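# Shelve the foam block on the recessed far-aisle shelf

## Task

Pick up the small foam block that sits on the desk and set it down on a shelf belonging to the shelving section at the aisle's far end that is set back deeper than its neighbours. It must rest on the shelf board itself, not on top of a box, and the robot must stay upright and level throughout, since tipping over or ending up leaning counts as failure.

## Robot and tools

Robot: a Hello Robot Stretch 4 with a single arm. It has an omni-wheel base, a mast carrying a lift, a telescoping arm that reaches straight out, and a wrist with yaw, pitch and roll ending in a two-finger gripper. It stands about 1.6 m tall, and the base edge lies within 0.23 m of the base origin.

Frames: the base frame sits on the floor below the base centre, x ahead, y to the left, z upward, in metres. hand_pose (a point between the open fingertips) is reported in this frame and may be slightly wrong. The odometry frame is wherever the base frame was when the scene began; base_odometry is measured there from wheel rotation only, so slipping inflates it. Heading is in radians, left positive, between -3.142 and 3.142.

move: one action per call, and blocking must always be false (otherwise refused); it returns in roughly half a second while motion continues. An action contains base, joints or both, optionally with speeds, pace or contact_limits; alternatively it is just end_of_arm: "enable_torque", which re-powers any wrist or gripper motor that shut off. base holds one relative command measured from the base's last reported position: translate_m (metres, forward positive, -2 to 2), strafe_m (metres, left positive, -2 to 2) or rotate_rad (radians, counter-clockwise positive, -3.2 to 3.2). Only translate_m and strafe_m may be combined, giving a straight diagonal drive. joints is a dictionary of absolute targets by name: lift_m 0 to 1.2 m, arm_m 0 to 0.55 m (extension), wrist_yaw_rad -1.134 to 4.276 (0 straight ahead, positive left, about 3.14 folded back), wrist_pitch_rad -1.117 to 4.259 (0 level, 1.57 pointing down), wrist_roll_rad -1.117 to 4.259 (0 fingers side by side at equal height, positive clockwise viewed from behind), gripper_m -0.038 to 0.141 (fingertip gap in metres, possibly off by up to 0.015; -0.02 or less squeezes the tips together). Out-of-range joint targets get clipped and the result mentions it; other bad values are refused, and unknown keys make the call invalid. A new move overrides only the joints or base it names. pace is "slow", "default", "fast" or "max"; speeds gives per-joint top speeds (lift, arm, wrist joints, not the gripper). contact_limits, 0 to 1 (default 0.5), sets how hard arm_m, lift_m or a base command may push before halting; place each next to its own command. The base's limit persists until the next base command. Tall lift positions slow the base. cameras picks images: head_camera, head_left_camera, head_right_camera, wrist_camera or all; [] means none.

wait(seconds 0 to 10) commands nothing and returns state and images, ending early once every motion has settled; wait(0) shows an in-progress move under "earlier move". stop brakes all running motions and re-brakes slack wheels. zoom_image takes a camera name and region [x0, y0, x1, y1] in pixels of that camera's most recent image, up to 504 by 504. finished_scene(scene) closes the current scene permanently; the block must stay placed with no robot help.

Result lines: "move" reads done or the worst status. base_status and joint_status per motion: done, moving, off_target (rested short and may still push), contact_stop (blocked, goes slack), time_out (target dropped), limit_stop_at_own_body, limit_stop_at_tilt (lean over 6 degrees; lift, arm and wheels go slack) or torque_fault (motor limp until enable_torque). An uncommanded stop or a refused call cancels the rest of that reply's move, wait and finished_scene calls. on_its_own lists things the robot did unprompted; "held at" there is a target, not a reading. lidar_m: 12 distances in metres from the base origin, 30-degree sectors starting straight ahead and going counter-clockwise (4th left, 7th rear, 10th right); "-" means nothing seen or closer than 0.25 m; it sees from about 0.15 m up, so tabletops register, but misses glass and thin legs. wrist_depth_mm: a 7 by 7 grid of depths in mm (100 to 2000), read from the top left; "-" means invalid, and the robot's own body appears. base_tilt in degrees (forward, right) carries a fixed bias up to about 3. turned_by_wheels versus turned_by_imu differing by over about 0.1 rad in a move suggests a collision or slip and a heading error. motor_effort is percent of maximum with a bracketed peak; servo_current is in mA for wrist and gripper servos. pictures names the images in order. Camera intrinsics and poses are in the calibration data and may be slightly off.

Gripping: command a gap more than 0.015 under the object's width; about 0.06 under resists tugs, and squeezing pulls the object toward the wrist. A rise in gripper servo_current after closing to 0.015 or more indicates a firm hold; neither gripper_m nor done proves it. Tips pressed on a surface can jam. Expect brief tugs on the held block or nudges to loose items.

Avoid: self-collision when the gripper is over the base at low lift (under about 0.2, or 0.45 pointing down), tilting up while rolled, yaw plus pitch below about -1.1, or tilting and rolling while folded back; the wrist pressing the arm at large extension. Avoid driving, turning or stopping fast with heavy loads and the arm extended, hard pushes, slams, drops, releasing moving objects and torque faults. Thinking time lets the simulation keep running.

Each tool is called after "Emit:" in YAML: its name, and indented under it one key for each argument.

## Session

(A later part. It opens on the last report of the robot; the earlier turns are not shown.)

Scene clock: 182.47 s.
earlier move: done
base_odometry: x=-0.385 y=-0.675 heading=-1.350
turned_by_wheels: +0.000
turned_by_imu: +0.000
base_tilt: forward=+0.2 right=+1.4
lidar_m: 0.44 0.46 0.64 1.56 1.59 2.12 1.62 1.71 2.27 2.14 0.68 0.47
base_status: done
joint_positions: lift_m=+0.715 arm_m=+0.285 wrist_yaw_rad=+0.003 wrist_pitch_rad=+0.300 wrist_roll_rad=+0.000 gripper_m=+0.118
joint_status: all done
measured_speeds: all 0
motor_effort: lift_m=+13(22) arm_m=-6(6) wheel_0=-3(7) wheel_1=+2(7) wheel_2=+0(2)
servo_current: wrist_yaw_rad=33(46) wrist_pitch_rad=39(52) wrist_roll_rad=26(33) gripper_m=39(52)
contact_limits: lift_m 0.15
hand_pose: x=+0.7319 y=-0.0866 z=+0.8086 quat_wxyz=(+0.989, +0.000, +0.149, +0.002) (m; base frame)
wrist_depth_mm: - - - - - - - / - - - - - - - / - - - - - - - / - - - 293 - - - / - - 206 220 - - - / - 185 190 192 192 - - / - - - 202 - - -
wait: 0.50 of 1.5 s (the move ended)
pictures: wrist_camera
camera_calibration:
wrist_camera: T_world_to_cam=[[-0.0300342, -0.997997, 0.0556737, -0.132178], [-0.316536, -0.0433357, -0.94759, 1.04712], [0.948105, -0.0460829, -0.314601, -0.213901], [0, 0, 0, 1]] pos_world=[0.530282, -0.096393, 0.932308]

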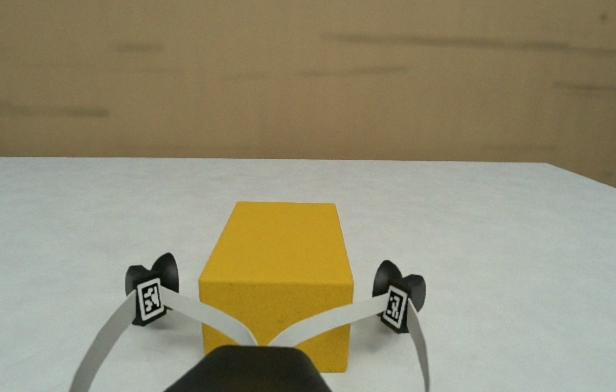

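Emit:
move:
  joints: {"lift_m": 0.708}
  contact_limits: {"lift_m": 0.1}
  pace: "slow"
  blocking: false
  cameras: []

Emit:
wait:
  seconds: 0.8
  cameras: []

Emit:
move:
  joints: {"gripper_m": 0.02}
  blocking: false
  cameras: []

Emit:
wait:
  seconds: 2.5
  cameras: ["wrist_camera", "head_camera"]

Scene clock: 197.67 s.
move: moving
base_odometry: x=-0.385 y=-0.675 heading=-1.350
turned_by_wheels: +0.000
turned_by_imu: -0.001
base_tilt: forward=+0.3 right=+1.4
lidar_m: 0.44 0.45 0.63 1.55 1.59 2.13 1.62 1.71 2.28 2.12 0.68 0.47
base_status: not commanded
joint_positions: lift_m=+0.708 arm_m=+0.285 wrist_yaw_rad=+0.003 wrist_pitch_rad=+0.300 wrist_roll_rad=+0.000 gripper_m=+0.118
joint_status: lift_m moving
measured_speeds: all 0
motor_effort: lift_m=+13(14) arm_m=-6(6) wheel_0=-3(4) wheel_1=+3(3) wheel_2=+0(0)
servo_current: wrist_yaw_rad=39(46) wrist_pitch_rad=39(52) wrist_roll_rad=20(33) gripper_m=52(59)
contact_limits: lift_m 0.1
hand_pose: x=+0.7319 y=-0.0866 z=+0.8016 quat_wxyz=(+0.989, +0.000, +0.149, +0.002) (m; base frame)
wrist_depth_mm: - - - - - - - / - - - - - - - / - - - - - - - / - - - 272 - - - / - - 202 204 - - - / - 185 190 192 192 - - / - - - - - - -
pictures: none
No camera images: "cameras" was empty.

Scene clock: 197.83 s.
earlier move: done
base_odometry: x=-0.385 y=-0.675 heading=-1.350
turned_by_wheels: +0.000
turned_by_imu: +0.000
base_tilt: forward=+0.5 right=+1.3
lidar_m: 0.44 0.46 0.61 1.54 1.59 2.11 1.61 1.70 2.28 2.12 0.69 0.45
base_status: not commanded
joint_positions: lift_m=+0.708 arm_m=+0.285 wrist_yaw_rad=+0.003 wrist_pitch_rad=+0.300 wrist_roll_rad=+0.000 gripper_m=+0.118
joint_status: all done
measured_speeds: all 0
motor_effort: lift_m=+13(14) arm_m=-6(6) wheel_0=-4(4) wheel_1=+2(3) wheel_2=+0(0)
servo_current: wrist_yaw_rad=33(52) wrist_pitch_rad=39(52) wrist_roll_rad=26(33) gripper_m=46(59)
contact_limits: lift_m 0.1
hand_pose: x=+0.7319 y=-0.0866 z=+0.8016 quat_wxyz=(+0.989, +0.000, +0.149, +0.002) (m; base frame)
wrist_depth_mm: - - - - - - - / - - - - - - - / - - - - - - - / - - - 273 - - - / - - 202 204 - - - / - 185 190 193 193 - - / - - - - - - -
wait: 0.17 of 0.8 s (the move ended)
pictures: none
No camera images: "cameras" was empty.

Scene clock: 198.33 s.
move: moving
base_odometry: x=-0.385 y=-0.675 heading=-1.350
turned_by_wheels: +0.000
turned_by_imu: +0.000
base_tilt: forward=+0.2 right=+1.5
lidar_m: 0.44 0.46 0.61 1.53 1.59 2.14 1.61 1.70 2.29 2.12 0.69 0.48
base_status: not commanded
joint_positions: lift_m=+0.708 arm_m=+0.285 wrist_yaw_rad=+0.003 wrist_pitch_rad=+0.300 wrist_roll_rad=+0.000 gripper_m=+0.103
joint_status: gripper_m moving
measured_speeds: all 0
motor_effort: lift_m=+13(14) arm_m=-6(6) wheel_0=-4(4) wheel_1=+3(3) wheel_2=+0(0)
servo_current: wrist_yaw_rad=33(46) wrist_pitch_rad=33(52) wrist_roll_rad=33(33) gripper_m=98(98)
contact_limits: lift_m 0.1
hand_pose: x=+0.7319 y=-0.0866 z=+0.8016 quat_wxyz=(+0.989, +0.000, +0.149, +0.002) (m; base frame)
wrist_depth_mm: - - - - - - - / - - - - - - - / - - - - - - - / - - - 271 - - - / - - 203 204 - - - / - 188 190 192 196 - - / - - - - - - -
pictures: none
No camera images: "cameras" was empty.

Scene clock: 199.67 s.
earlier move: done
base_odometry: x=-0.385 y=-0.675 heading=-1.350
turned_by_wheels: +0.000
turned_by_imu: +0.000
base_tilt: forward=+0.3 right=+1.4
lidar_m: 0.46 0.44 0.59 1.54 1.59 2.14 1.62 1.72 2.29 2.13 0.66 0.49
base_status: not commanded
joint_positions: lift_m=+0.708 arm_m=+0.285 wrist_yaw_rad=+0.003 wrist_pitch_rad=+0.300 wrist_roll_rad=+0.000 gripper_m=+0.021
joint_status: all done
measured_speeds: all 0
motor_effort: lift_m=+13(14) arm_m=-6(6) wheel_0=-4(4) wheel_1=+3(3) wheel_2=+0(0)
servo_current: wrist_yaw_rad=33(46) wrist_pitch_rad=26(52) wrist_roll_rad=26(33) gripper_m=117(260)
contact_limits: lift_m 0.1
hand_pose: x=+0.7319 y=-0.0866 z=+0.8015 quat_wxyz=(+0.989, +0.000, +0.149, +0.002) (m; base frame)
wrist_depth_mm: - - - - - - - / - - - - - - - / - - - - - - - / - - 253 258 - - - / - - 190 193 - - - / - 176 171 173 181 - - / - - 179 179 - - -
wait: 1.33 of 2.5 s (the move ended)
pictures: head_camera, wrist_camera
camera_calibration:
wrist_camera: T_world_to_cam=[[-0.0300174, -0.997997, 0.0556839, -0.131805], [-0.316824, -0.0433367, -0.947494, 1.04053], [0.948009, -0.0460833, -0.314889, -0.215804], [0, 0, 0, 1]] pos_world=[0.530293, -0.096393, 0.925284]

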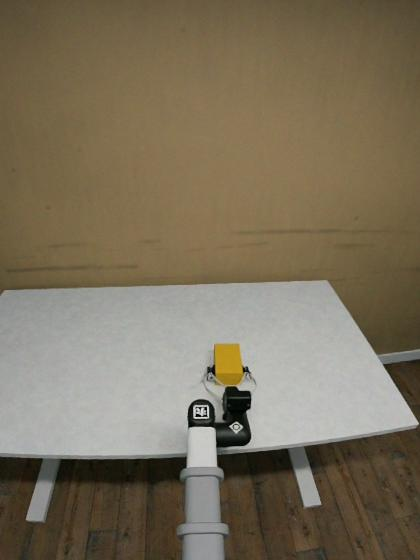

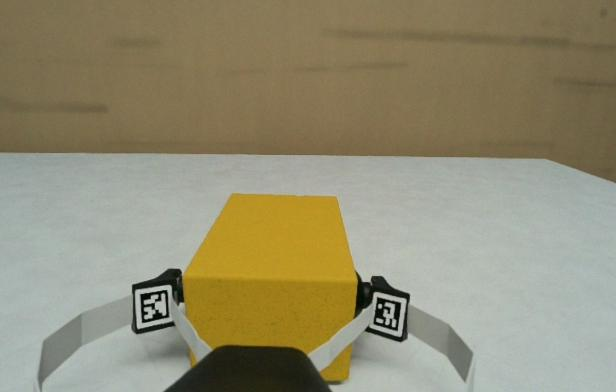

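Emit:
move:
  joints: {"gripper_m": 0.112}
  blocking: false
  cameras: []

Emit:
wait:
  seconds: 2
  cameras: ["wrist_camera"]

Scene clock: 208.17 s.
move: moving
base_odometry: x=-0.385 y=-0.675 heading=-1.350
turned_by_wheels: +0.000
turned_by_imu: -0.001
base_tilt: forward=+0.3 right=+1.4
lidar_m: 0.46 0.47 0.63 1.52 1.61 2.12 1.61 1.69 2.28 2.12 0.69 0.47
base_status: not commanded
joint_positions: lift_m=+0.708 arm_m=+0.285 wrist_yaw_rad=+0.003 wrist_pitch_rad=+0.300 wrist_roll_rad=+0.000 gripper_m=+0.041
joint_status: gripper_m moving
measured_speeds: all 0
motor_effort: lift_m=+13(13) arm_m=-6(6) wheel_0=-3(4) wheel_1=+2(3) wheel_2=+0(0)
servo_current: wrist_yaw_rad=26(52) wrist_pitch_rad=46(52) wrist_roll_rad=33(39) gripper_m=0(85)
contact_limits: lift_m 0.1
hand_pose: x=+0.7319 y=-0.0866 z=+0.8015 quat_wxyz=(+0.989, +0.000, +0.149, +0.002) (m; base frame)
wrist_depth_mm: - - - - - - - / - - - - - - - / - - - - - - - / - - - 260 - - - / - - 193 196 - - - / - 180 176 179 184 - - / - - 185 185 - - -
pictures: none
No camera images: "cameras" was empty.

Scene clock: 209.40 s.
earlier move: done
base_odometry: x=-0.385 y=-0.675 heading=-1.350
turned_by_wheels: +0.000
turned_by_imu: +0.000
base_tilt: forward=+0.4 right=+1.4
lidar_m: 0.45 0.46 0.61 1.54 1.59 2.13 1.61 1.72 2.28 2.12 0.68 0.48
base_status: not commanded
joint_positions: lift_m=+0.708 arm_m=+0.285 wrist_yaw_rad=+0.003 wrist_pitch_rad=+0.300 wrist_roll_rad=+0.000 gripper_m=+0.112
joint_status: all done
measured_speeds: all 0
motor_effort: lift_m=+13(14) arm_m=-6(6) wheel_0=-4(4) wheel_1=+2(3) wheel_2=+0(0)
servo_current: wrist_yaw_rad=39(52) wrist_pitch_rad=33(52) wrist_roll_rad=33(39) gripper_m=39(111)
contact_limits: lift_m 0.1
hand_pose: x=+0.7319 y=-0.0866 z=+0.8015 quat_wxyz=(+0.989, +0.000, +0.149, +0.002) (m; base frame)
wrist_depth_mm: - - - - - - - / - - - - - - - / - - - - - - - / - - - 271 - - - / - - 202 204 - - - / - - 189 191 195 - - / - - - - - - -
wait: 1.23 of 2 s (the move ended)
pictures: wrist_camera
camera_calibration:
wrist_camera: T_world_to_cam=[[-0.0300173, -0.997997, 0.0556838, -0.131805], [-0.316824, -0.0433367, -0.947494, 1.04053], [0.948009, -0.0460832, -0.314888, -0.215804], [0, 0, 0, 1]] pos_world=[0.530293, -0.096393, 0.925284]

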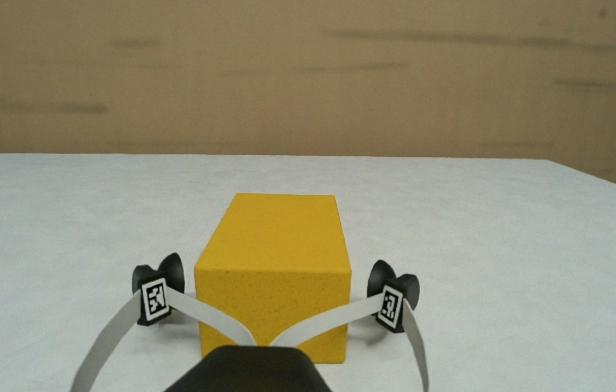

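Emit:
move:
  joints: {"arm_m": 0.307}
  contact_limits: {"arm_m": 0.1}
  pace: "slow"
  blocking: false
  cameras: []

Emit:
wait:
  seconds: 1
  cameras: ["wrist_camera"]

Emit:
move:
  joints: {"gripper_m": 0.02}
  blocking: false
  cameras: []

Emit:
wait:
  seconds: 2.5
  cameras: ["wrist_camera", "head_camera"]

Scene clock: 217.63 s.
move: moving
base_odometry: x=-0.385 y=-0.675 heading=-1.350
turned_by_wheels: +0.000
turned_by_imu: -0.001
base_tilt: forward=+0.4 right=+1.5
lidar_m: 0.46 0.46 0.62 1.50 1.59 2.13 1.60 1.71 2.26 2.12 0.69 0.48
base_status: not commanded
joint_positions: lift_m=+0.708 arm_m=+0.298 wrist_yaw_rad=+0.003 wrist_pitch_rad=+0.300 wrist_roll_rad=+0.000 gripper_m=+0.112
joint_status: arm_m moving
measured_speeds: translate_m=+0.000 strafe_m=+0.000 rotate_rad=+0.000 lift_m=+0.000 arm_m=+0.044 wrist_yaw_rad=+0.000 wrist_pitch_rad=+0.000 wrist_roll_rad=+0.000
motor_effort: lift_m=+13(14) arm_m=+6(10) wheel_0=-4(4) wheel_1=+2(3) wheel_2=+0(0)
servo_current: wrist_yaw_rad=33(46) wrist_pitch_rad=52(52) wrist_roll_rad=20(33) gripper_m=46(52)
contact_limits: arm_m 0.1; lift_m 0.1
hand_pose: x=+0.7444 y=-0.0866 z=+0.8015 quat_wxyz=(+0.989, +0.000, +0.149, +0.002) (m; base frame)
wrist_depth_mm: - - - - - - - / - - - - - - - / - - - - - - - / - - - 271 - - - / - - 202 204 - - - / - - 181 181 195 - - / - - - 190 - - -
pictures: none
No camera images: "cameras" was empty.

Scene clock: 218.37 s.
earlier move: done
base_odometry: x=-0.385 y=-0.675 heading=-1.350
turned_by_wheels: +0.000
turned_by_imu: +0.000
base_tilt: forward=+0.3 right=+1.4
lidar_m: 0.45 0.47 0.62 1.51 1.57 2.11 1.62 1.71 2.27 2.14 0.68 0.47
base_status: not commanded
joint_positions: lift_m=+0.708 arm_m=+0.307 wrist_yaw_rad=+0.003 wrist_pitch_rad=+0.300 wrist_roll_rad=+0.000 gripper_m=+0.112
joint_status: all done
measured_speeds: all 0
motor_effort: lift_m=+13(14) arm_m=+7(10) wheel_0=-4(4) wheel_1=+2(3) wheel_2=+0(0)
servo_current: wrist_yaw_rad=39(46) wrist_pitch_rad=39(52) wrist_roll_rad=26(33) gripper_m=46(52)
contact_limits: arm_m 0.1; lift_m 0.1
hand_pose: x=+0.7534 y=-0.0866 z=+0.8015 quat_wxyz=(+0.989, +0.000, +0.149, +0.002) (m; base frame)
wrist_depth_mm: - - - - - - - / - - - - - - - / - - - - - - - / - - - 270 - - - / - - 202 205 - - - / - - 181 181 195 - - / - - - 190 - - -
wait: 0.73 of 1 s (the move ended)
pictures: wrist_camera
camera_calibration:
wrist_camera: T_world_to_cam=[[-0.0300171, -0.997997, 0.0556838, -0.131159], [-0.316824, -0.0433367, -0.947494, 1.04736], [0.948009, -0.046083, -0.314889, -0.236218], [0, 0, 0, 1]] pos_world=[0.551827, -0.096393, 0.925284]

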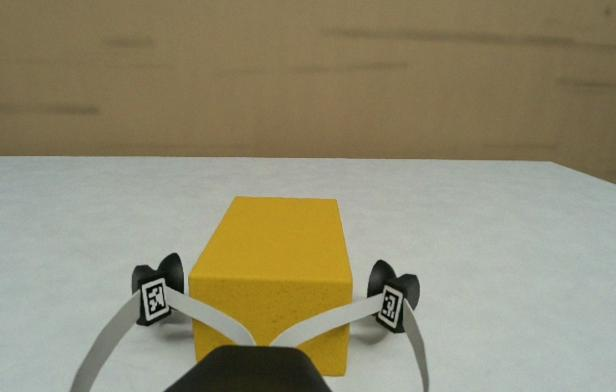

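Scene clock: 218.87 s.
move: moving
base_odometry: x=-0.385 y=-0.675 heading=-1.350
turned_by_wheels: +0.000
turned_by_imu: +0.000
base_tilt: forward=+0.4 right=+1.2
lidar_m: 0.44 0.47 0.63 1.52 1.60 2.10 1.61 1.70 2.28 2.12 0.69 0.47
base_status: not commanded
joint_positions: lift_m=+0.708 arm_m=+0.307 wrist_yaw_rad=+0.003 wrist_pitch_rad=+0.300 wrist_roll_rad=+0.000 gripper_m=+0.096
joint_status: gripper_m moving
measured_speeds: all 0
motor_effort: lift_m=+13(13) arm_m=+7(7) wheel_0=-4(4) wheel_1=+2(3) wheel_2=+0(0)
servo_current: wrist_yaw_rad=46(46) wrist_pitch_rad=46(59) wrist_roll_rad=26(33) gripper_m=59(98)
contact_limits: arm_m 0.1; lift_m 0.1
hand_pose: x=+0.7534 y=-0.0866 z=+0.8015 quat_wxyz=(+0.989, +0.000, +0.149, +0.002) (m; base frame)
wrist_depth_mm: - - - - - - - / - - - - - - - / - - - - - - - / - - - 271 - - - / - - 201 205 - - - / - 176 184 183 191 - - / - - - 192 - - -
pictures: none
No camera images: "cameras" was empty.

Scene clock: 220.10 s.
earlier move: done
base_odometry: x=-0.385 y=-0.675 heading=-1.350
turned_by_wheels: +0.000
turned_by_imu: +0.000
base_tilt: forward=+0.4 right=+1.4
lidar_m: 0.44 0.45 0.62 1.56 1.59 2.12 1.61 1.71 2.29 2.13 0.68 0.49
base_status: not commanded
joint_positions: lift_m=+0.708 arm_m=+0.307 wrist_yaw_rad=+0.003 wrist_pitch_rad=+0.300 wrist_roll_rad=+0.000 gripper_m=+0.021
joint_status: all done
measured_speeds: all 0
motor_effort: lift_m=+13(14) arm_m=+6(7) wheel_0=-3(4) wheel_1=+3(3) wheel_2=+0(0)
servo_current: wrist_yaw_rad=20(46) wrist_pitch_rad=33(65) wrist_roll_rad=26(33) gripper_m=124(273)
contact_limits: arm_m 0.1; lift_m 0.1
hand_pose: x=+0.7534 y=-0.0866 z=+0.8015 quat_wxyz=(+0.989, +0.000, +0.149, +0.002) (m; base frame)
wrist_depth_mm: - - - - - - - / - - - - - - - / - - - - - - - / - - - 239 - - - / - - 189 192 - - - / - 175 162 163 179 - - / - - - 169 - - -
wait: 1.23 of 2.5 s (the move ended)
pictures: head_camera, wrist_camera
camera_calibration:
wrist_camera: T_world_to_cam=[[-0.0300162, -0.997997, 0.0556844, -0.13116], [-0.316838, -0.0433369, -0.947489, 1.04736], [0.948005, -0.0460829, -0.314902, -0.236215], [0, 0, 0, 1]] pos_world=[0.551839, -0.096393, 0.925283]

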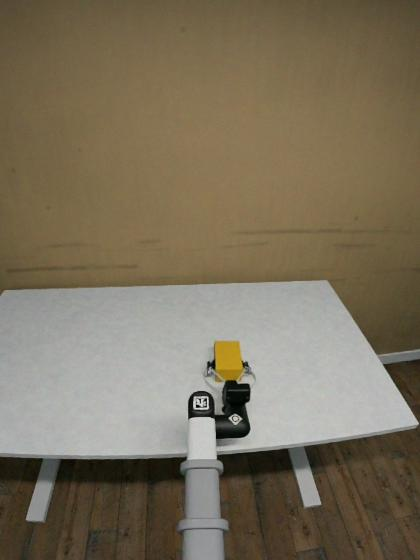

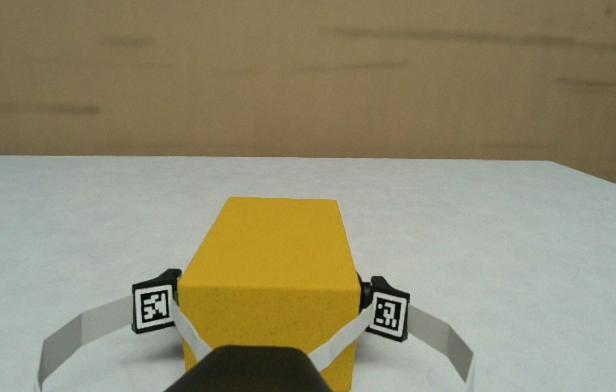

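Emit:
move:
  joints: {"lift_m": 0.80}
  pace: "slow"
  blocking: false
  cameras: []

Emit:
wait:
  seconds: 2
  cameras: ["wrist_camera", "head_camera"]

Scene clock: 224.47 s.
move: moving
base_odometry: x=-0.385 y=-0.675 heading=-1.350
turned_by_wheels: +0.000
turned_by_imu: -0.001
base_tilt: forward=+0.4 right=+1.2
lidar_m: 0.44 0.43 0.62 1.54 1.60 2.11 1.60 1.70 2.27 2.13 0.69 0.47
base_status: not commanded
joint_positions: lift_m=+0.734 arm_m=+0.307 wrist_yaw_rad=+0.003 wrist_pitch_rad=+0.300 wrist_roll_rad=+0.000 gripper_m=+0.021
joint_status: lift_m moving
measured_speeds: translate_m=+0.000 strafe_m=+0.000 rotate_rad=+0.000 lift_m=+0.099 arm_m=+0.000 wrist_yaw_rad=+0.000 wrist_pitch_rad=+0.000 wrist_roll_rad=+0.000
motor_effort: lift_m=+24(26) arm_m=+6(7) wheel_0=-3(4) wheel_1=+3(3) wheel_2=+0(0)
servo_current: wrist_yaw_rad=39(46) wrist_pitch_rad=52(52) wrist_roll_rad=26(33) gripper_m=117(124)
contact_limits: arm_m 0.1
hand_pose: x=+0.7534 y=-0.0866 z=+0.8267 quat_wxyz=(+0.989, +0.000, +0.149, +0.002) (m; base frame)
wrist_depth_mm: - - - - - - - / - - - - - - - / - - - - - - - / - - - 238 - - - / - - 189 193 - - - / - 175 161 164 180 - - / - - - 169 - - -
pictures: none
No camera images: "cameras" was empty.

Scene clock: 225.60 s.
earlier move: done
base_odometry: x=-0.385 y=-0.675 heading=-1.350
turned_by_wheels: +0.000
turned_by_imu: +0.000
base_tilt: forward=+0.5 right=+1.3
lidar_m: 0.44 0.45 0.63 1.52 1.60 2.12 1.62 1.71 2.26 2.13 0.69 0.48
base_status: not commanded
joint_positions: lift_m=+0.800 arm_m=+0.307 wrist_yaw_rad=+0.003 wrist_pitch_rad=+0.300 wrist_roll_rad=+0.000 gripper_m=+0.021
joint_status: all done
measured_speeds: all 0
motor_effort: lift_m=+24(28) arm_m=+6(7) wheel_0=-3(4) wheel_1=+2(3) wheel_2=+0(0)
servo_current: wrist_yaw_rad=33(46) wrist_pitch_rad=39(59) wrist_roll_rad=26(33) gripper_m=111(130)
contact_limits: arm_m 0.1
hand_pose: x=+0.7534 y=-0.0866 z=+0.8925 quat_wxyz=(+0.989, +0.000, +0.149, +0.002) (m; base frame)
wrist_depth_mm: - - - - - - - / - - - - - - - / - - - - - - - / - - - 238 - - - / - - 189 193 - - - / - 175 162 164 180 - - / - - - 169 - - -
wait: 1.13 of 2 s (the move ended)
pictures: head_camera, wrist_camera
camera_calibration:
wrist_camera: T_world_to_cam=[[-0.0300107, -0.997997, 0.0556877, -0.136238], [-0.316934, -0.0433371, -0.947457, 1.13369], [0.947973, -0.0460832, -0.314998, -0.207421], [0, 0, 0, 1]] pos_world=[0.551845, -0.096393, 1.01637]

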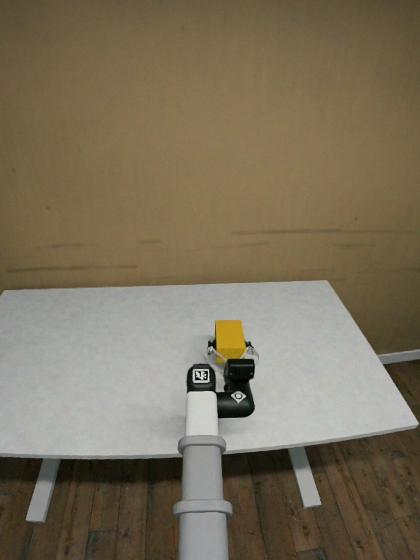

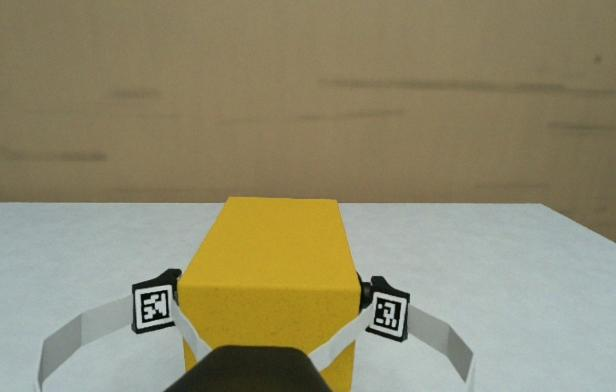

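Emit:
move:
  base: {"translate_m": -0.45}
  joints: {"arm_m": 0.0}
  blocking: false
  cameras: []

Emit:
wait:
  seconds: 4
  cameras: []

Emit:
move:
  base: {"rotate_rad": 3.0}
  joints: {"lift_m": 0.6}
  blocking: false
  cameras: []

Emit:
wait:
  seconds: 5

Scene clock: 237.50 s.
move: moving
base_odometry: x=-0.392 y=-0.643 heading=-1.350
turned_by_wheels: +0.000
turned_by_imu: -0.001
base_tilt: forward=+0.3 right=+1.4
lidar_m: 0.47 0.50 0.67 1.54 1.59 2.10 1.58 1.69 2.28 2.14 0.74 0.52
base_status: translate_m moving
joint_positions: lift_m=+0.800 arm_m=+0.255 wrist_yaw_rad=+0.003 wrist_pitch_rad=+0.300 wrist_roll_rad=+0.000 gripper_m=+0.021
joint_status: arm_m moving
joint sent to its limit — arm_m, lower limit.
measured_speeds: translate_m=-0.123 strafe_m=+0.000 rotate_rad=-0.006 lift_m=+0.000 arm_m=-0.198 wrist_yaw_rad=+0.000 wrist_pitch_rad=+0.000 wrist_roll_rad=+0.000
motor_effort: lift_m=+24(24) arm_m=-6(10) wheel_0=-6(8) wheel_1=-5(7) wheel_2=+10(10)
servo_current: wrist_yaw_rad=39(46) wrist_pitch_rad=33(52) wrist_roll_rad=26(33) gripper_m=111(124)
hand_pose: x=+0.7014 y=-0.0866 z=+0.8925 quat_wxyz=(+0.989, +0.000, +0.149, +0.002) (m; base frame)
wrist_depth_mm: - - - - - - - / - - - - - - - / - - - - - - - / - - - 238 - - - / - - 189 193 - - - / - 175 161 164 180 - - / - - - 169 - - -
pictures: none
No camera images: "cameras" was empty.

Scene clock: 239.97 s.
earlier move: done
base_odometry: x=-0.484 y=-0.236 heading=-1.350
turned_by_wheels: +0.000
turned_by_imu: +0.000
base_tilt: forward=+0.4 right=+1.4
lidar_m: 0.88 0.92 1.22 1.51 1.58 1.26 1.15 1.32 1.54 2.14 2.22 0.94
base_status: done
joint_positions: lift_m=+0.800 arm_m=+0.002 wrist_yaw_rad=+0.003 wrist_pitch_rad=+0.300 wrist_roll_rad=+0.000 gripper_m=+0.021
joint_status: all done
joint sent to its limit — arm_m, lower limit.
measured_speeds: all 0
motor_effort: lift_m=+24(24) arm_m=-6(10) wheel_0=-3(8) wheel_1=-1(7) wheel_2=+0(11)
servo_current: wrist_yaw_rad=39(46) wrist_pitch_rad=52(59) wrist_roll_rad=26(33) gripper_m=124(130)
hand_pose: x=+0.4491 y=-0.0866 z=+0.8925 quat_wxyz=(+0.989, +0.000, +0.149, +0.002) (m; base frame)
wrist_depth_mm: - - - - - - - / - - - - - - - / - - - - - - - / - - - 238 - - - / - - 189 192 1229 - - / 1537 176 162 164 180 1708 1808 / 1281 1366 169 169 - 1281 1430
wait: 2.47 of 4 s (the move ended)
pictures: none
No camera images: "cameras" was empty.

Scene clock: 240.47 s.
move: moving
base_odometry: x=-0.484 y=-0.236 heading=-1.089
turned_by_wheels: +0.261
turned_by_imu: +0.257
base_tilt: forward=+0.2 right=+1.6
lidar_m: 0.89 1.00 1.52 1.51 1.75 1.15 1.18 1.32 2.19 2.16 1.06 0.90
base_status: rotate_rad moving
joint_positions: lift_m=+0.761 arm_m=+0.002 wrist_yaw_rad=+0.003 wrist_pitch_rad=+0.300 wrist_roll_rad=+0.000 gripper_m=+0.021
joint_status: lift_m moving
measured_speeds: translate_m=+0.001 strafe_m=+0.000 rotate_rad=+0.988 lift_m=-0.148 arm_m=+0.000 wrist_yaw_rad=+0.000 wrist_pitch_rad=+0.000 wrist_roll_rad=+0.000
motor_effort: lift_m=+14(21) arm_m=-6(6) wheel_0=-7(8) wheel_1=-5(8) wheel_2=-7(7)
servo_current: wrist_yaw_rad=39(52) wrist_pitch_rad=33(52) wrist_roll_rad=26(33) gripper_m=124(130)
hand_pose: x=+0.4491 y=-0.0866 z=+0.8541 quat_wxyz=(+0.989, +0.000, +0.149, +0.002) (m; base frame)
wrist_depth_mm: - - - - - - - / - - - - - - - / - - - - - - - / - - - 238 - - - / 1921 - 189 193 - - - / 1576 177 162 163 180 - 1537 / 1229 1336 169 169 1336 152 1397
pictures: none
No camera images: "cameras" was empty.

Scene clock: 242.83 s.
earlier move: done
base_odometry: x=-0.484 y=-0.236 heading=+1.650
turned_by_wheels: +2.739
turned_by_imu: +2.703
base_tilt: forward=+0.4 right=+1.3
lidar_m: 1.12 1.31 1.37 2.20 2.18 1.04 0.87 0.89 1.08 1.52 1.52 1.82
base_status: done
joint_positions: lift_m=+0.600 arm_m=+0.002 wrist_yaw_rad=+0.003 wrist_pitch_rad=+0.300 wrist_roll_rad=+0.000 gripper_m=+0.021
joint_status: all done
measured_speeds: all 0
motor_effort: lift_m=+14(21) arm_m=-6(6) wheel_0=-3(9) wheel_1=-1(8) wheel_2=+1(10)
servo_current: wrist_yaw_rad=33(52) wrist_pitch_rad=39(59) wrist_roll_rad=33(33) gripper_m=111(137)
hand_pose: x=+0.4491 y=-0.0866 z=+0.6934 quat_wxyz=(+0.989, +0.000, +0.149, +0.002) (m; base frame)
wrist_depth_mm: - - - - - - - / - - - - - - - / - - - - - - - / - - - 258 - - - / 1576 1708 189 192 1808 1808 1618 / 1281 179 161 164 180 1430 1430 / 1025 1078 169 169 1118 1025 1160
wait: 2.37 of 5 s (the move ended)
pictures: head_camera, head_left_camera, head_right_camera, wrist_camera
camera_calibration:
wrist_camera: T_world_to_cam=[[-0.0300069, -0.997997, 0.0556901, -0.134283], [-0.317, -0.0433373, -0.947435, 0.848549], [0.947951, -0.0460834, -0.315065, 0.0183751], [0, 0, 0, 1]] pos_world=[0.247542, -0.096393, 0.817212]

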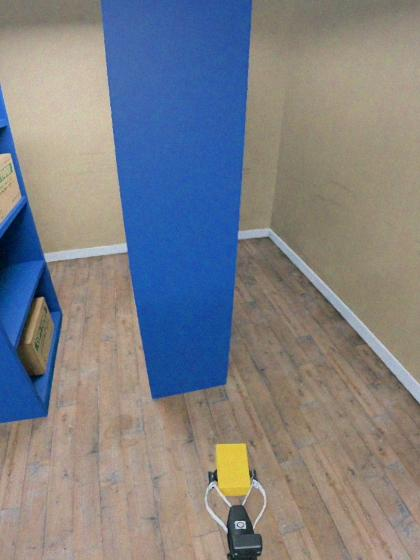

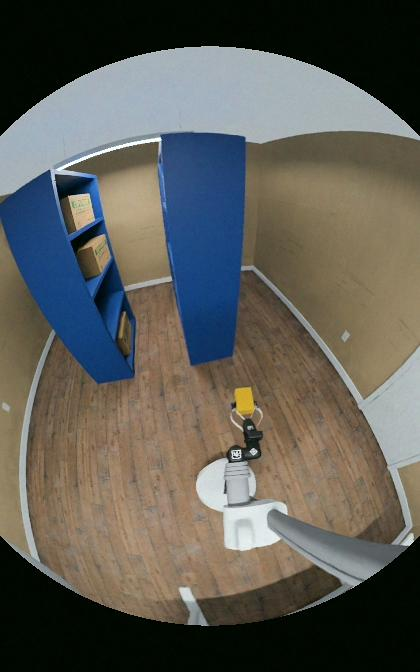

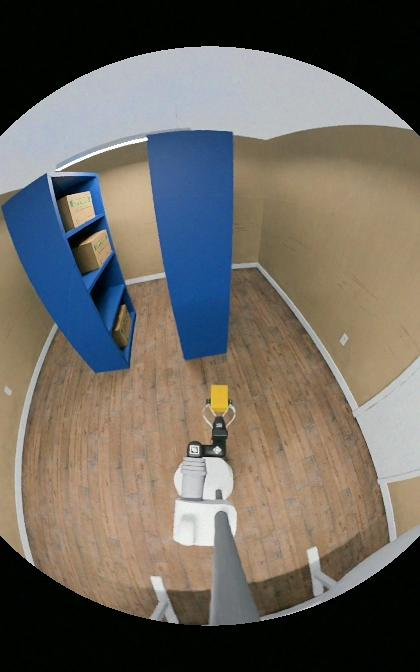

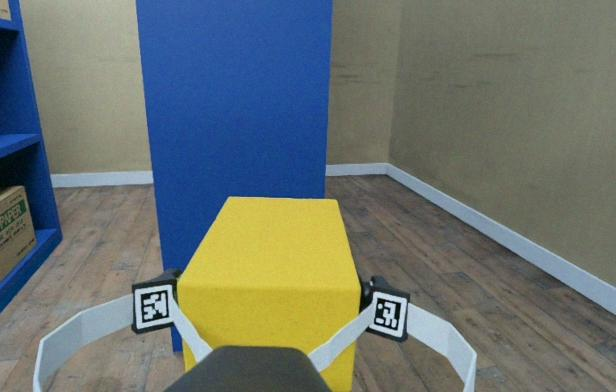

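Emit:
move:
  base: {"rotate_rad": 0.22}
  blocking: false
  cameras: []

Emit:
wait:
  seconds: 1.5
  cameras: []

Emit:
move:
  base: {"strafe_m": 0.36}
  blocking: false
  cameras: []

Emit:
wait:
  seconds: 3

Scene clock: 278.47 s.
move: moving
base_odometry: x=-0.484 y=-0.236 heading=+1.847
turned_by_wheels: +0.197
turned_by_imu: +0.194
base_tilt: forward=+0.5 right=+1.4
lidar_m: 1.13 1.32 2.28 2.17 2.24 0.94 0.89 0.92 1.58 1.49 1.59 1.22
base_status: rotate_rad moving
joint_positions: lift_m=+0.600 arm_m=+0.002 wrist_yaw_rad=+0.003 wrist_pitch_rad=+0.300 wrist_roll_rad=+0.000 gripper_m=+0.021
joint_status: not commanded
measured_speeds: translate_m=-0.002 strafe_m=+0.001 rotate_rad=+0.336 lift_m=+0.000 arm_m=+0.000 wrist_yaw_rad=+0.000 wrist_pitch_rad=+0.000 wrist_roll_rad=+0.000
motor_effort: lift_m=+14(14) arm_m=-6(6) wheel_0=-2(8) wheel_1=-1(7) wheel_2=-1(7)
servo_current: wrist_yaw_rad=33(46) wrist_pitch_rad=39(59) wrist_roll_rad=26(33) gripper_m=117(124)
hand_pose: x=+0.4491 y=-0.0866 z=+0.6934 quat_wxyz=(+0.989, +0.000, +0.149, +0.001) (m; base frame)
wrist_depth_mm: - - - - - - - / 1708 - - - - - - / - - - - - - - / 1397 1921 - 239 - - - / 1336 1661 200 193 1808 1921 1756 / - 177 161 164 180 1464 1430 / 1025 1060 168 169 1098 1025 1160
pictures: none
No camera images: "cameras" was empty.

Scene clock: 279.00 s.
earlier move: done
base_odometry: x=-0.484 y=-0.236 heading=+1.870
turned_by_wheels: +0.023
turned_by_imu: +0.023
base_tilt: forward=+0.4 right=+1.3
lidar_m: 1.16 1.29 2.27 2.17 2.26 0.93 0.89 0.94 1.58 1.52 1.60 1.22
base_status: done
joint_positions: lift_m=+0.600 arm_m=+0.002 wrist_yaw_rad=+0.003 wrist_pitch_rad=+0.300 wrist_roll_rad=+0.000 gripper_m=+0.021
joint_status: not commanded
measured_speeds: all 0
motor_effort: lift_m=+14(14) arm_m=-6(6) wheel_0=-2(8) wheel_1=+1(7) wheel_2=+1(7)
servo_current: wrist_yaw_rad=33(46) wrist_pitch_rad=46(59) wrist_roll_rad=26(33) gripper_m=117(124)
hand_pose: x=+0.4491 y=-0.0866 z=+0.6934 quat_wxyz=(+0.989, +0.000, +0.149, +0.001) (m; base frame)
wrist_depth_mm: - - - - - - - / 1756 - - - - - - / - - - - - - - / 1430 1576 - 238 - - - / 1336 1576 200 192 - 1863 1808 / - 176 162 164 180 1464 1397 / 1008 1060 169 169 1098 1025 1160
wait: 0.53 of 1.5 s (the move ended)
pictures: none
No camera images: "cameras" was empty.

Scene clock: 279.50 s.
move: moving
base_odometry: x=-0.520 y=-0.247 heading=+1.869
turned_by_wheels: +0.000
turned_by_imu: +0.000
base_tilt: forward=+0.3 right=+1.4
lidar_m: 1.15 1.30 2.21 2.14 2.21 0.93 0.89 0.94 1.63 1.53 1.61 1.24
base_status: strafe_m moving
joint_positions: lift_m=+0.600 arm_m=+0.002 wrist_yaw_rad=+0.003 wrist_pitch_rad=+0.300 wrist_roll_rad=+0.000 gripper_m=+0.021
joint_status: not commanded
measured_speeds: translate_m=+0.001 strafe_m=+0.143 rotate_rad=-0.003 lift_m=+0.000 arm_m=+0.000 wrist_yaw_rad=+0.000 wrist_pitch_rad=+0.000 wrist_roll_rad=+0.000
motor_effort: lift_m=+14(14) arm_m=-6(6) wheel_0=-10(11) wheel_1=+7(11) wheel_2=+0(1)
servo_current: wrist_yaw_rad=39(46) wrist_pitch_rad=52(52) wrist_roll_rad=26(33) gripper_m=124(130)
hand_pose: x=+0.4491 y=-0.0866 z=+0.6934 quat_wxyz=(+0.989, +0.000, +0.149, +0.001) (m; base frame)
wrist_depth_mm: - - - - - - - / 1708 - - - - - - / - - - - - - - / 1430 1618 - 238 - - - / 1336 1576 201 192 - 1921 1863 / - 177 162 164 180 1430 1397 / 1025 1060 169 169 1098 1025 1160
pictures: none
No camera images: "cameras" was empty.

Scene clock: 281.60 s.
earlier move: done
base_odometry: x=-0.828 y=-0.342 heading=+1.870
turned_by_wheels: +0.000
turned_by_imu: +0.001
base_tilt: forward=+0.3 right=+1.3
lidar_m: 1.18 1.19 1.90 1.79 1.92 0.91 0.90 0.91 1.25 1.87 1.93 1.20
base_status: done
joint_positions: lift_m=+0.600 arm_m=+0.002 wrist_yaw_rad=+0.003 wrist_pitch_rad=+0.300 wrist_roll_rad=+0.000 gripper_m=+0.021
joint_status: not commanded
measured_speeds: all 0
motor_effort: lift_m=+15(15) arm_m=-6(6) wheel_0=-1(11) wheel_1=+0(11) wheel_2=+0(2)
servo_current: wrist_yaw_rad=39(46) wrist_pitch_rad=39(65) wrist_roll_rad=26(33) gripper_m=130(130)
hand_pose: x=+0.4491 y=-0.0866 z=+0.6933 quat_wxyz=(+0.989, +0.000, +0.149, +0.001) (m; base frame)
wrist_depth_mm: - - - - 1138 - - / - - - - 1281 - - / - - - - 1430 - - / - - 1576 - 1397 - - / - - 200 193 - - 1921 / 1205 175 162 164 179 - 1366 / 1008 1042 169 169 1098 1025 1160
wait: 2.10 of 3 s (the move ended)
pictures: head_camera, head_left_camera, head_right_camera, wrist_camera
camera_calibration:
wrist_camera: T_world_to_cam=[[-0.0301252, -0.997994, 0.0556903, -0.134259], [-0.317005, -0.0432999, -0.947435, 0.84849], [0.947945, -0.0461958, -0.315065, 0.0183618], [0, 0, 0, 1]] pos_world=[0.247525, -0.0964017, 0.817151]

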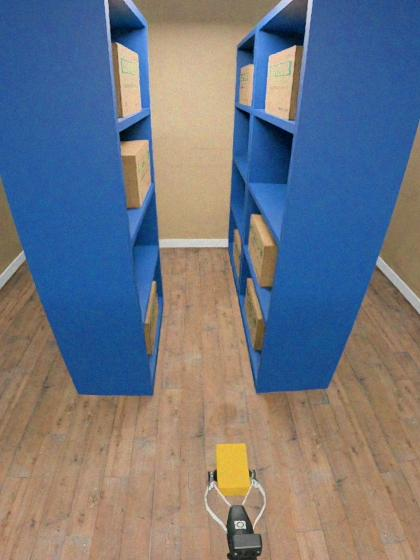

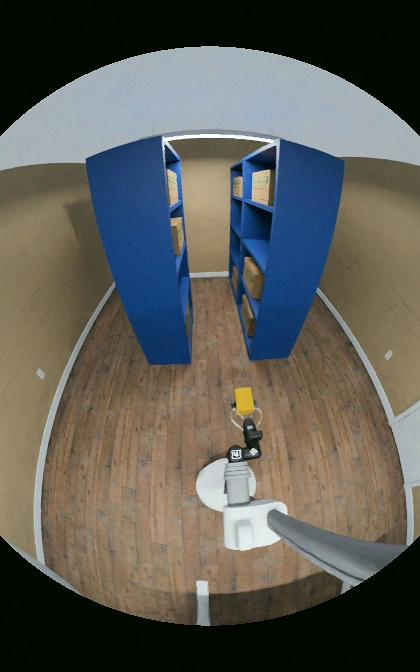

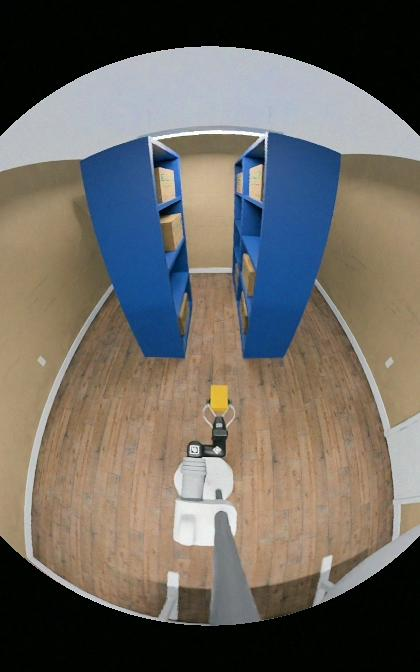

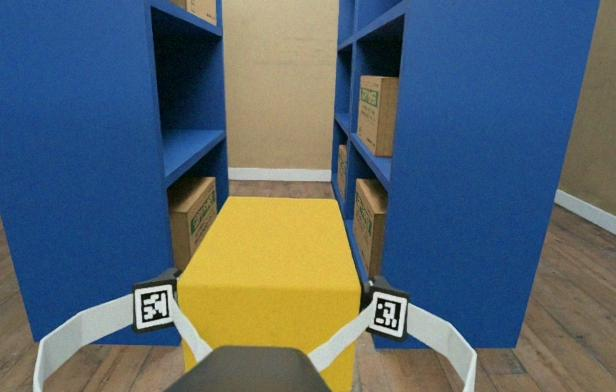

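Emit:
zoom_image:
  camera: "head_camera"
  region: [90, 0, 330, 400]

Emit:
zoom_image:
  camera: "head_left_camera"
  region: [130, 120, 300, 370]

Scaled by 1.260 from the camera's 420x560 image, which has a finer 1200x1600 frame.

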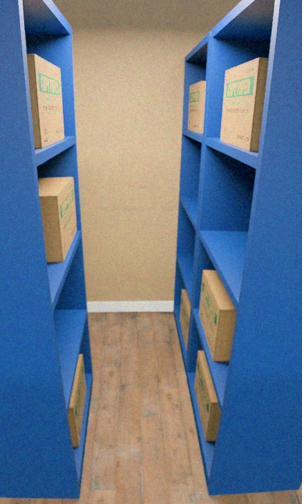

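Scaled by 2.016 from the camera's 420x672 image, which has a finer 600x960 frame.

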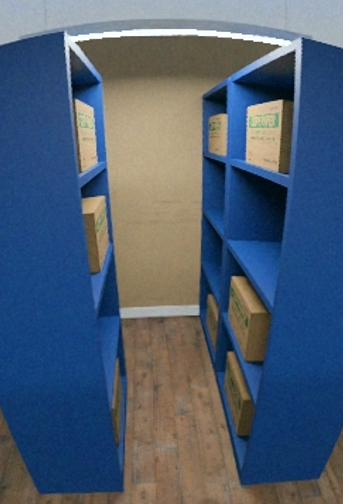

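Emit:
move:
  base: {"rotate_rad": 1.586}
  joints: {"wrist_yaw_rad": 2.4}
  blocking: false
  cameras: []

Emit:
wait:
  seconds: 4
  cameras: ["wrist_camera", "head_left_camera", "head_right_camera"]

Scene clock: 360.67 s.
move: moving
base_odometry: x=-0.828 y=-0.342 heading=+2.131
turned_by_wheels: +0.261
turned_by_imu: +0.256
base_tilt: forward=+0.4 right=+1.4
lidar_m: 1.20 1.33 1.79 1.80 2.02 0.90 0.88 1.04 1.88 1.86 1.34 1.22
base_status: rotate_rad moving
joint_positions: lift_m=+0.600 arm_m=+0.002 wrist_yaw_rad=+0.599 wrist_pitch_rad=+0.300 wrist_roll_rad=+0.000 gripper_m=+0.021
joint_status: wrist_yaw_rad moving
measured_speeds: translate_m=+0.000 strafe_m=-0.001 rotate_rad=+0.989 lift_m=+0.000 arm_m=+0.000 wrist_yaw_rad=+1.807 wrist_pitch_rad=+0.000 wrist_roll_rad=+0.000
motor_effort: lift_m=+15(15) arm_m=-6(6) wheel_0=-7(8) wheel_1=-6(7) wheel_2=-7(7)
servo_current: wrist_yaw_rad=104(117) wrist_pitch_rad=52(52) wrist_roll_rad=26(33) gripper_m=124(130)
hand_pose: x=+0.4502 y=+0.0830 z=+0.6933 quat_wxyz=(+0.945, -0.044, +0.143, +0.292) (m; base frame)
wrist_depth_mm: - - - - - - - / - - - - - - - / - - - - - - - / - - - - - - - / 1661 1756 200 193 - 1255 1921 / 1308 179 161 164 180 1336 1397 / 1025 1078 169 169 1060 1025 1138
pictures: none
No camera images: "cameras" was empty.

Scene clock: 362.27 s.
earlier move: done
base_odometry: x=-0.828 y=-0.342 heading=-2.828
turned_by_wheels: +1.325
turned_by_imu: +1.308
base_tilt: forward=+0.5 right=+1.3
lidar_m: 1.78 1.86 0.92 0.88 0.93 1.31 1.89 2.00 1.19 1.18 1.18 1.89
base_status: done
joint_positions: lift_m=+0.600 arm_m=+0.002 wrist_yaw_rad=+2.397 wrist_pitch_rad=+0.300 wrist_roll_rad=+0.000 gripper_m=+0.021
joint_status: all done
measured_speeds: all 0
motor_effort: lift_m=+15(15) arm_m=-6(6) wheel_0=-2(9) wheel_1=-3(8) wheel_2=+0(9)
servo_current: wrist_yaw_rad=33(117) wrist_pitch_rad=46(59) wrist_roll_rad=26(33) gripper_m=124(130)
hand_pose: x=+0.0301 y=+0.2510 z=+0.6933 quat_wxyz=(+0.360, -0.139, +0.054, +0.921) (m; base frame)
wrist_depth_mm: - - - - - - - / - - - - - - - / - - - - - - - / - - - - - - - / 1756 1808 200 192 1808 1661 - / 1336 180 161 164 180 1430 1366 / 1025 1078 169 169 1118 1042 1138
wait: 1.60 of 4 s (the move ended)
pictures: head_left_camera, head_right_camera, wrist_camera
camera_calibration:
wrist_camera: T_world_to_cam=[[0.700855, 0.711126, 0.0556901, -0.260967], [0.261842, -0.183864, -0.947435, 0.748148], [-0.663506, 0.678597, -0.315065, 0.297705], [0, 0, 0, 1]] pos_world=[0.184533, 0.121116, 0.817151]

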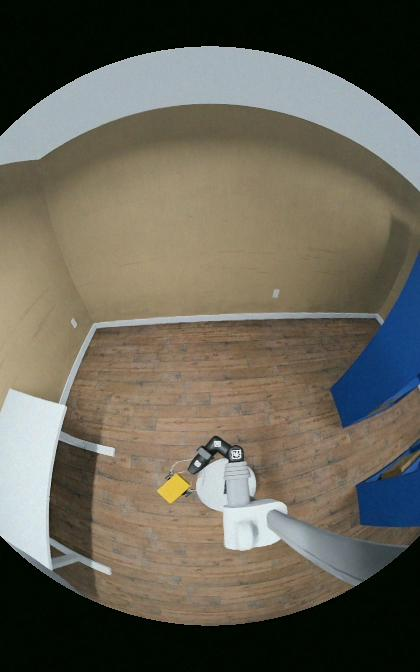

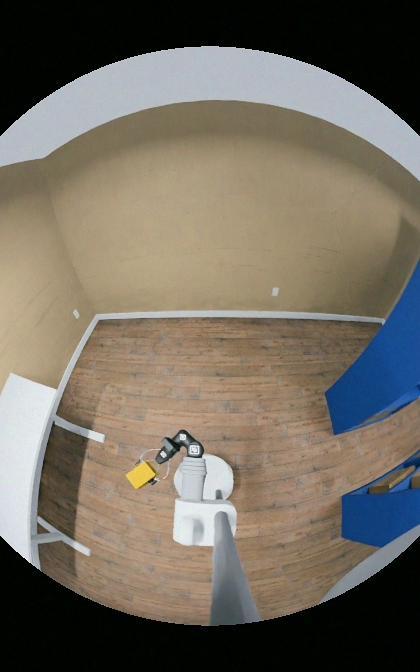

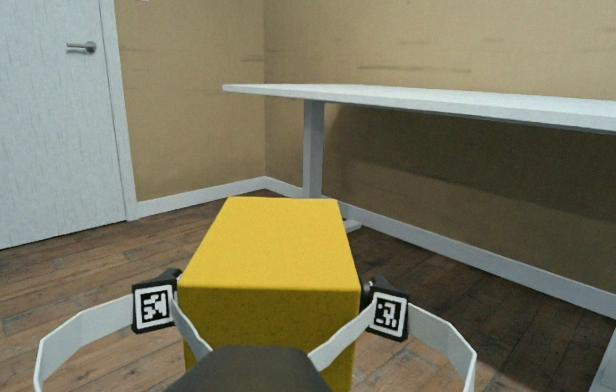

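Emit:
wait:
  seconds: 0
  cameras: ["head_camera"]

Emit:
zoom_image:
  camera: "head_camera"
  region: [0, 150, 420, 350]

Scene clock: 372.80 s.
base_odometry: x=-0.828 y=-0.342 heading=-2.828
turned_by_wheels: +0.000
turned_by_imu: -0.001
base_tilt: forward=+0.3 right=+1.5
lidar_m: 1.79 1.88 0.92 0.87 0.95 1.32 1.87 1.97 1.19 1.16 1.19 1.91
base_status: done
joint_positions: lift_m=+0.600 arm_m=+0.002 wrist_yaw_rad=+2.397 wrist_pitch_rad=+0.300 wrist_roll_rad=+0.000 gripper_m=+0.021
joint_status: all done
measured_speeds: all 0
motor_effort: lift_m=+15(15) arm_m=-6(6) wheel_0=-2(9) wheel_1=-2(8) wheel_2=+0(9)
servo_current: wrist_yaw_rad=46(117) wrist_pitch_rad=33(59) wrist_roll_rad=26(33) gripper_m=117(130)
hand_pose: x=+0.0301 y=+0.2510 z=+0.6933 quat_wxyz=(+0.360, -0.139, +0.054, +0.921) (m; base frame)
wrist_depth_mm: - - - - - - - / - - - - - - - / - - - - - - - / - - - - - - - / 1756 1756 200 192 1808 1618 - / 1336 179 162 164 180 1464 1366 / 1025 1098 169 169 1118 1025 1160
pictures: head_camera

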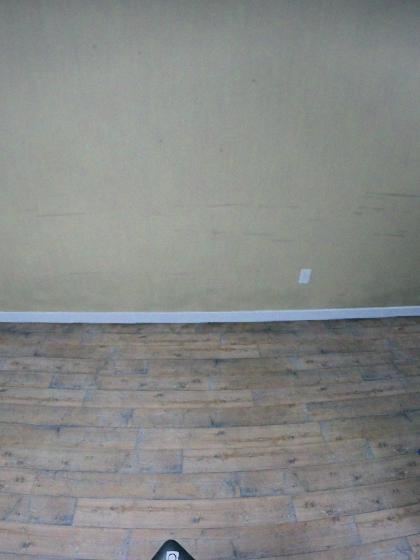

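Scaled by 1.200 from the camera's 420x560 image, which has a finer 1200x1600 frame.

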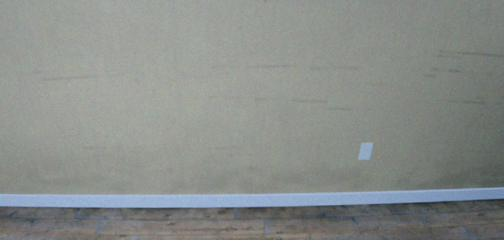

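Emit:
move:
  base: {"rotate_rad": 0.01}
  blocking: false
  cameras: []

Emit:
wait:
  seconds: 0.7
  cameras: []

Emit:
move:
  base: {"translate_m": -0.045, "strafe_m": -0.95}
  blocking: false
  cameras: []

Emit:
wait:
  seconds: 5
  cameras: ["head_camera", "head_left_camera", "head_right_camera"]

Scene clock: 384.93 s.
move: done
base_odometry: x=-0.828 y=-0.342 heading=-2.818
turned_by_wheels: +0.010
turned_by_imu: +0.009
base_tilt: forward=+0.4 right=+1.5
lidar_m: 1.80 1.89 0.92 0.87 0.92 1.33 1.87 1.96 1.21 1.16 1.21 1.89
base_status: done
joint_positions: lift_m=+0.600 arm_m=+0.002 wrist_yaw_rad=+2.397 wrist_pitch_rad=+0.300 wrist_roll_rad=+0.000 gripper_m=+0.021
joint_status: not commanded
measured_speeds: all 0
motor_effort: lift_m=+15(15) arm_m=-6(6) wheel_0=-2(5) wheel_1=-2(5) wheel_2=+0(4)
servo_current: wrist_yaw_rad=26(39) wrist_pitch_rad=39(52) wrist_roll_rad=26(33) gripper_m=117(130)
hand_pose: x=+0.0301 y=+0.2510 z=+0.6933 quat_wxyz=(+0.360, -0.139, +0.054, +0.921) (m; base frame)
wrist_depth_mm: - - - - - - - / - - - - - - - / - - - - - - - / - - - - - - - / 1756 1708 200 193 1808 1661 - / 1336 180 162 164 180 1464 1336 / 1008 1078 169 169 1098 1042 1160
pictures: none
No camera images: "cameras" was empty.

Scene clock: 385.63 s.
base_odometry: x=-0.828 y=-0.342 heading=-2.818
turned_by_wheels: +0.000
turned_by_imu: +0.000
base_tilt: forward=+0.4 right=+1.4
lidar_m: 1.79 1.90 0.92 0.89 0.94 1.35 1.88 1.98 1.21 1.17 1.18 1.89
base_status: done
joint_positions: lift_m=+0.600 arm_m=+0.002 wrist_yaw_rad=+2.397 wrist_pitch_rad=+0.300 wrist_roll_rad=+0.000 gripper_m=+0.021
joint_status: not commanded
measured_speeds: all 0
motor_effort: lift_m=+15(15) arm_m=-6(6) wheel_0=-2(5) wheel_1=-2(5) wheel_2=+0(4)
servo_current: wrist_yaw_rad=39(39) wrist_pitch_rad=39(52) wrist_roll_rad=26(33) gripper_m=117(130)
hand_pose: x=+0.0301 y=+0.2510 z=+0.6933 quat_wxyz=(+0.360, -0.139, +0.054, +0.921) (m; base frame)
wrist_depth_mm: - - - - - - - / - - - - - - - / - - - - - - - / - - - - - - - / 1708 1808 200 192 1863 1618 - / 1336 180 161 164 180 1464 1308 / 1025 1078 169 169 1118 1025 1160
wait: 0.70 s; at rest by 0.27 s
pictures: none
No camera images: "cameras" was empty.

Scene clock: 386.13 s.
move: moving
base_odometry: x=-0.838 y=-0.307 heading=-2.818
turned_by_wheels: +0.000
turned_by_imu: +0.000
base_tilt: forward=+0.3 right=+1.3
lidar_m: 1.81 1.87 0.95 0.92 0.97 1.39 1.87 1.96 1.17 1.16 1.16 1.90
base_status: translate_m moving; strafe_m moving
joint_positions: lift_m=+0.600 arm_m=+0.002 wrist_yaw_rad=+2.397 wrist_pitch_rad=+0.300 wrist_roll_rad=+0.000 gripper_m=+0.021
joint_status: not commanded
measured_speeds: translate_m=-0.006 strafe_m=-0.139 rotate_rad=+0.006 lift_m=+0.000 arm_m=+0.000 wrist_yaw_rad=+0.000 wrist_pitch_rad=+0.000 wrist_roll_rad=+0.000
motor_effort: lift_m=+15(15) arm_m=-6(6) wheel_0=+8(9) wheel_1=-9(9) wheel_2=+2(4)
servo_current: wrist_yaw_rad=33(46) wrist_pitch_rad=39(46) wrist_roll_rad=33(33) gripper_m=130(130)
hand_pose: x=+0.0301 y=+0.2510 z=+0.6933 quat_wxyz=(+0.360, -0.139, +0.054, +0.921) (m; base frame)
wrist_depth_mm: - - - - - - - / - - - - - - - / - - - - - - - / - - - - - - - / 1708 1756 200 193 1863 1708 - / 1336 179 162 164 179 1464 1366 / 1025 1078 169 169 1118 1025 1182
pictures: none
No camera images: "cameras" was empty.

Scene clock: 390.17 s.
earlier move: done
base_odometry: x=-1.087 y=+0.573 heading=-2.818
turned_by_wheels: +0.000
turned_by_imu: -0.004
base_tilt: forward=+0.4 right=+1.4
lidar_m: 1.85 1.93 2.68 1.82 1.93 1.96 1.85 0.35 0.38 1.10 0.41 0.36
base_status: done
joint_positions: lift_m=+0.600 arm_m=+0.002 wrist_yaw_rad=+2.397 wrist_pitch_rad=+0.300 wrist_roll_rad=+0.000 gripper_m=+0.021
joint_status: not commanded
measured_speeds: all 0
motor_effort: lift_m=+15(15) arm_m=-6(6) wheel_0=+2(11) wheel_1=+1(11) wheel_2=+3(5)
servo_current: wrist_yaw_rad=39(46) wrist_pitch_rad=46(52) wrist_roll_rad=33(39) gripper_m=124(130)
hand_pose: x=+0.0301 y=+0.2510 z=+0.6933 quat_wxyz=(+0.360, -0.139, +0.054, +0.921) (m; base frame)
wrist_depth_mm: - - - - - - - / - - - - - - - / - - - - - - - / - - - - - - - / 1708 1808 201 192 1863 1921 1863 / 1308 179 162 164 180 1464 1397 / 1025 1078 169 169 1118 1042 1182
wait: 4.03 of 5 s (the move ended)
pictures: head_camera, head_left_camera, head_right_camera

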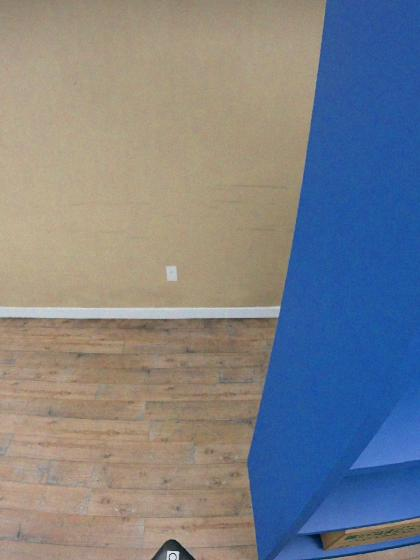

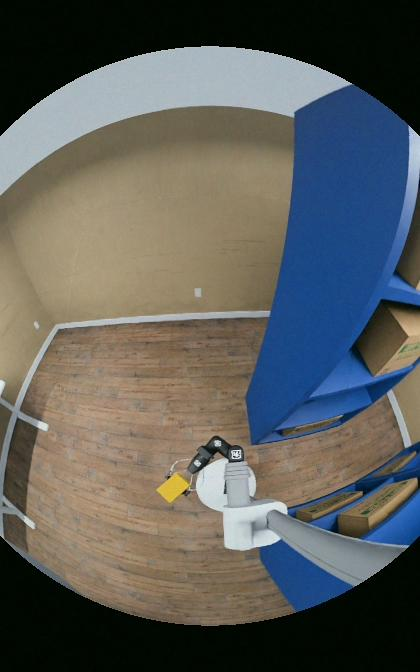

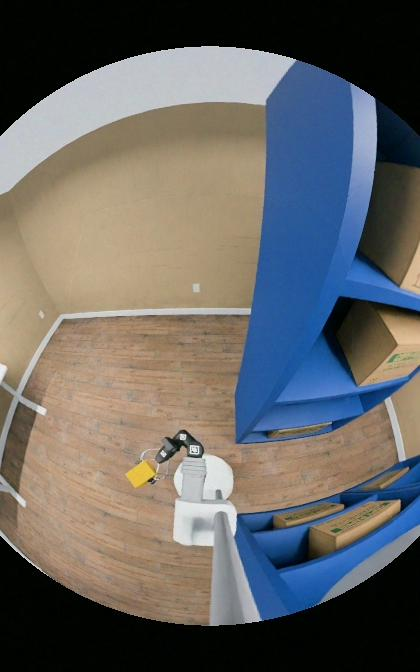

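Emit:
zoom_image:
  camera: "head_right_camera"
  region: [190, 380, 420, 630]

Emit:
zoom_image:
  camera: "head_camera"
  region: [220, 420, 420, 560]

Scaled by 2.016 from the camera's 420x672 image, which has a finer 600x960 frame.

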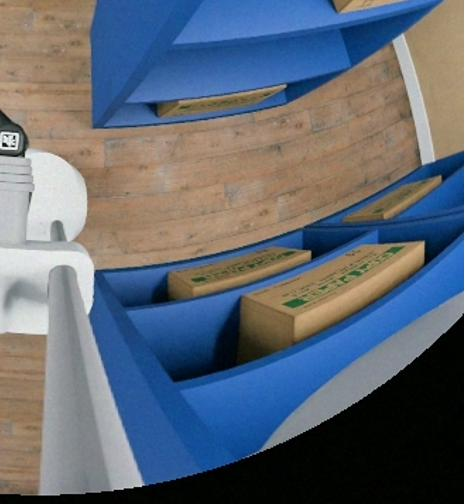

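Scaled by 2.520 from the camera's 420x560 image, which has a finer 1200x1600 frame.

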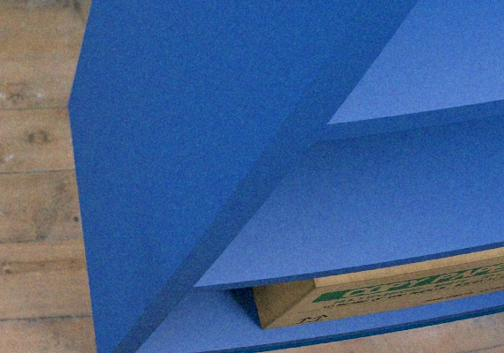

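Emit:
move:
  base: {"translate_m": 0.01, "strafe_m": -0.8}
  contact_limits: {"strafe_m": 0.3, "translate_m": 0.3}
  blocking: false
  cameras: []

Emit:
wait:
  seconds: 5
  cameras: ["head_camera", "head_left_camera", "head_right_camera"]

"contact_limits": strafe_m and translate_m are given together and make one move, which takes one limit: state it under one of them only
Scene clock: 431.60 s.
base_odometry: x=-1.087 y=+0.573 heading=-2.818
turned_by_wheels: +0.000
turned_by_imu: -0.001
base_tilt: forward=+0.2 right=+1.4
lidar_m: 1.87 1.94 2.67 1.85 1.95 1.98 1.86 0.33 0.40 1.13 0.41 0.36
base_status: done
joint_positions: lift_m=+0.600 arm_m=+0.002 wrist_yaw_rad=+2.397 wrist_pitch_rad=+0.300 wrist_roll_rad=+0.000 gripper_m=+0.021
joint_status: not commanded
measured_speeds: all 0
motor_effort: lift_m=+15(15) arm_m=-6(6) wheel_0=+1(11) wheel_1=+1(11) wheel_2=+3(5)
servo_current: wrist_yaw_rad=39(46) wrist_pitch_rad=39(52) wrist_roll_rad=33(39) gripper_m=124(130)
hand_pose: x=+0.0301 y=+0.2510 z=+0.6933 quat_wxyz=(+0.360, -0.139, +0.054, +0.921) (m; base frame)
wrist_depth_mm: - - - - - - - / - - - - - - - / - - - - - - - / - - - - - - - / 1708 1808 200 192 1863 1863 1863 / 1308 180 161 164 180 1430 1366 / 1042 1078 169 169 1118 1042 1182
pictures: none

not run: a call was refused earlier in this reply.


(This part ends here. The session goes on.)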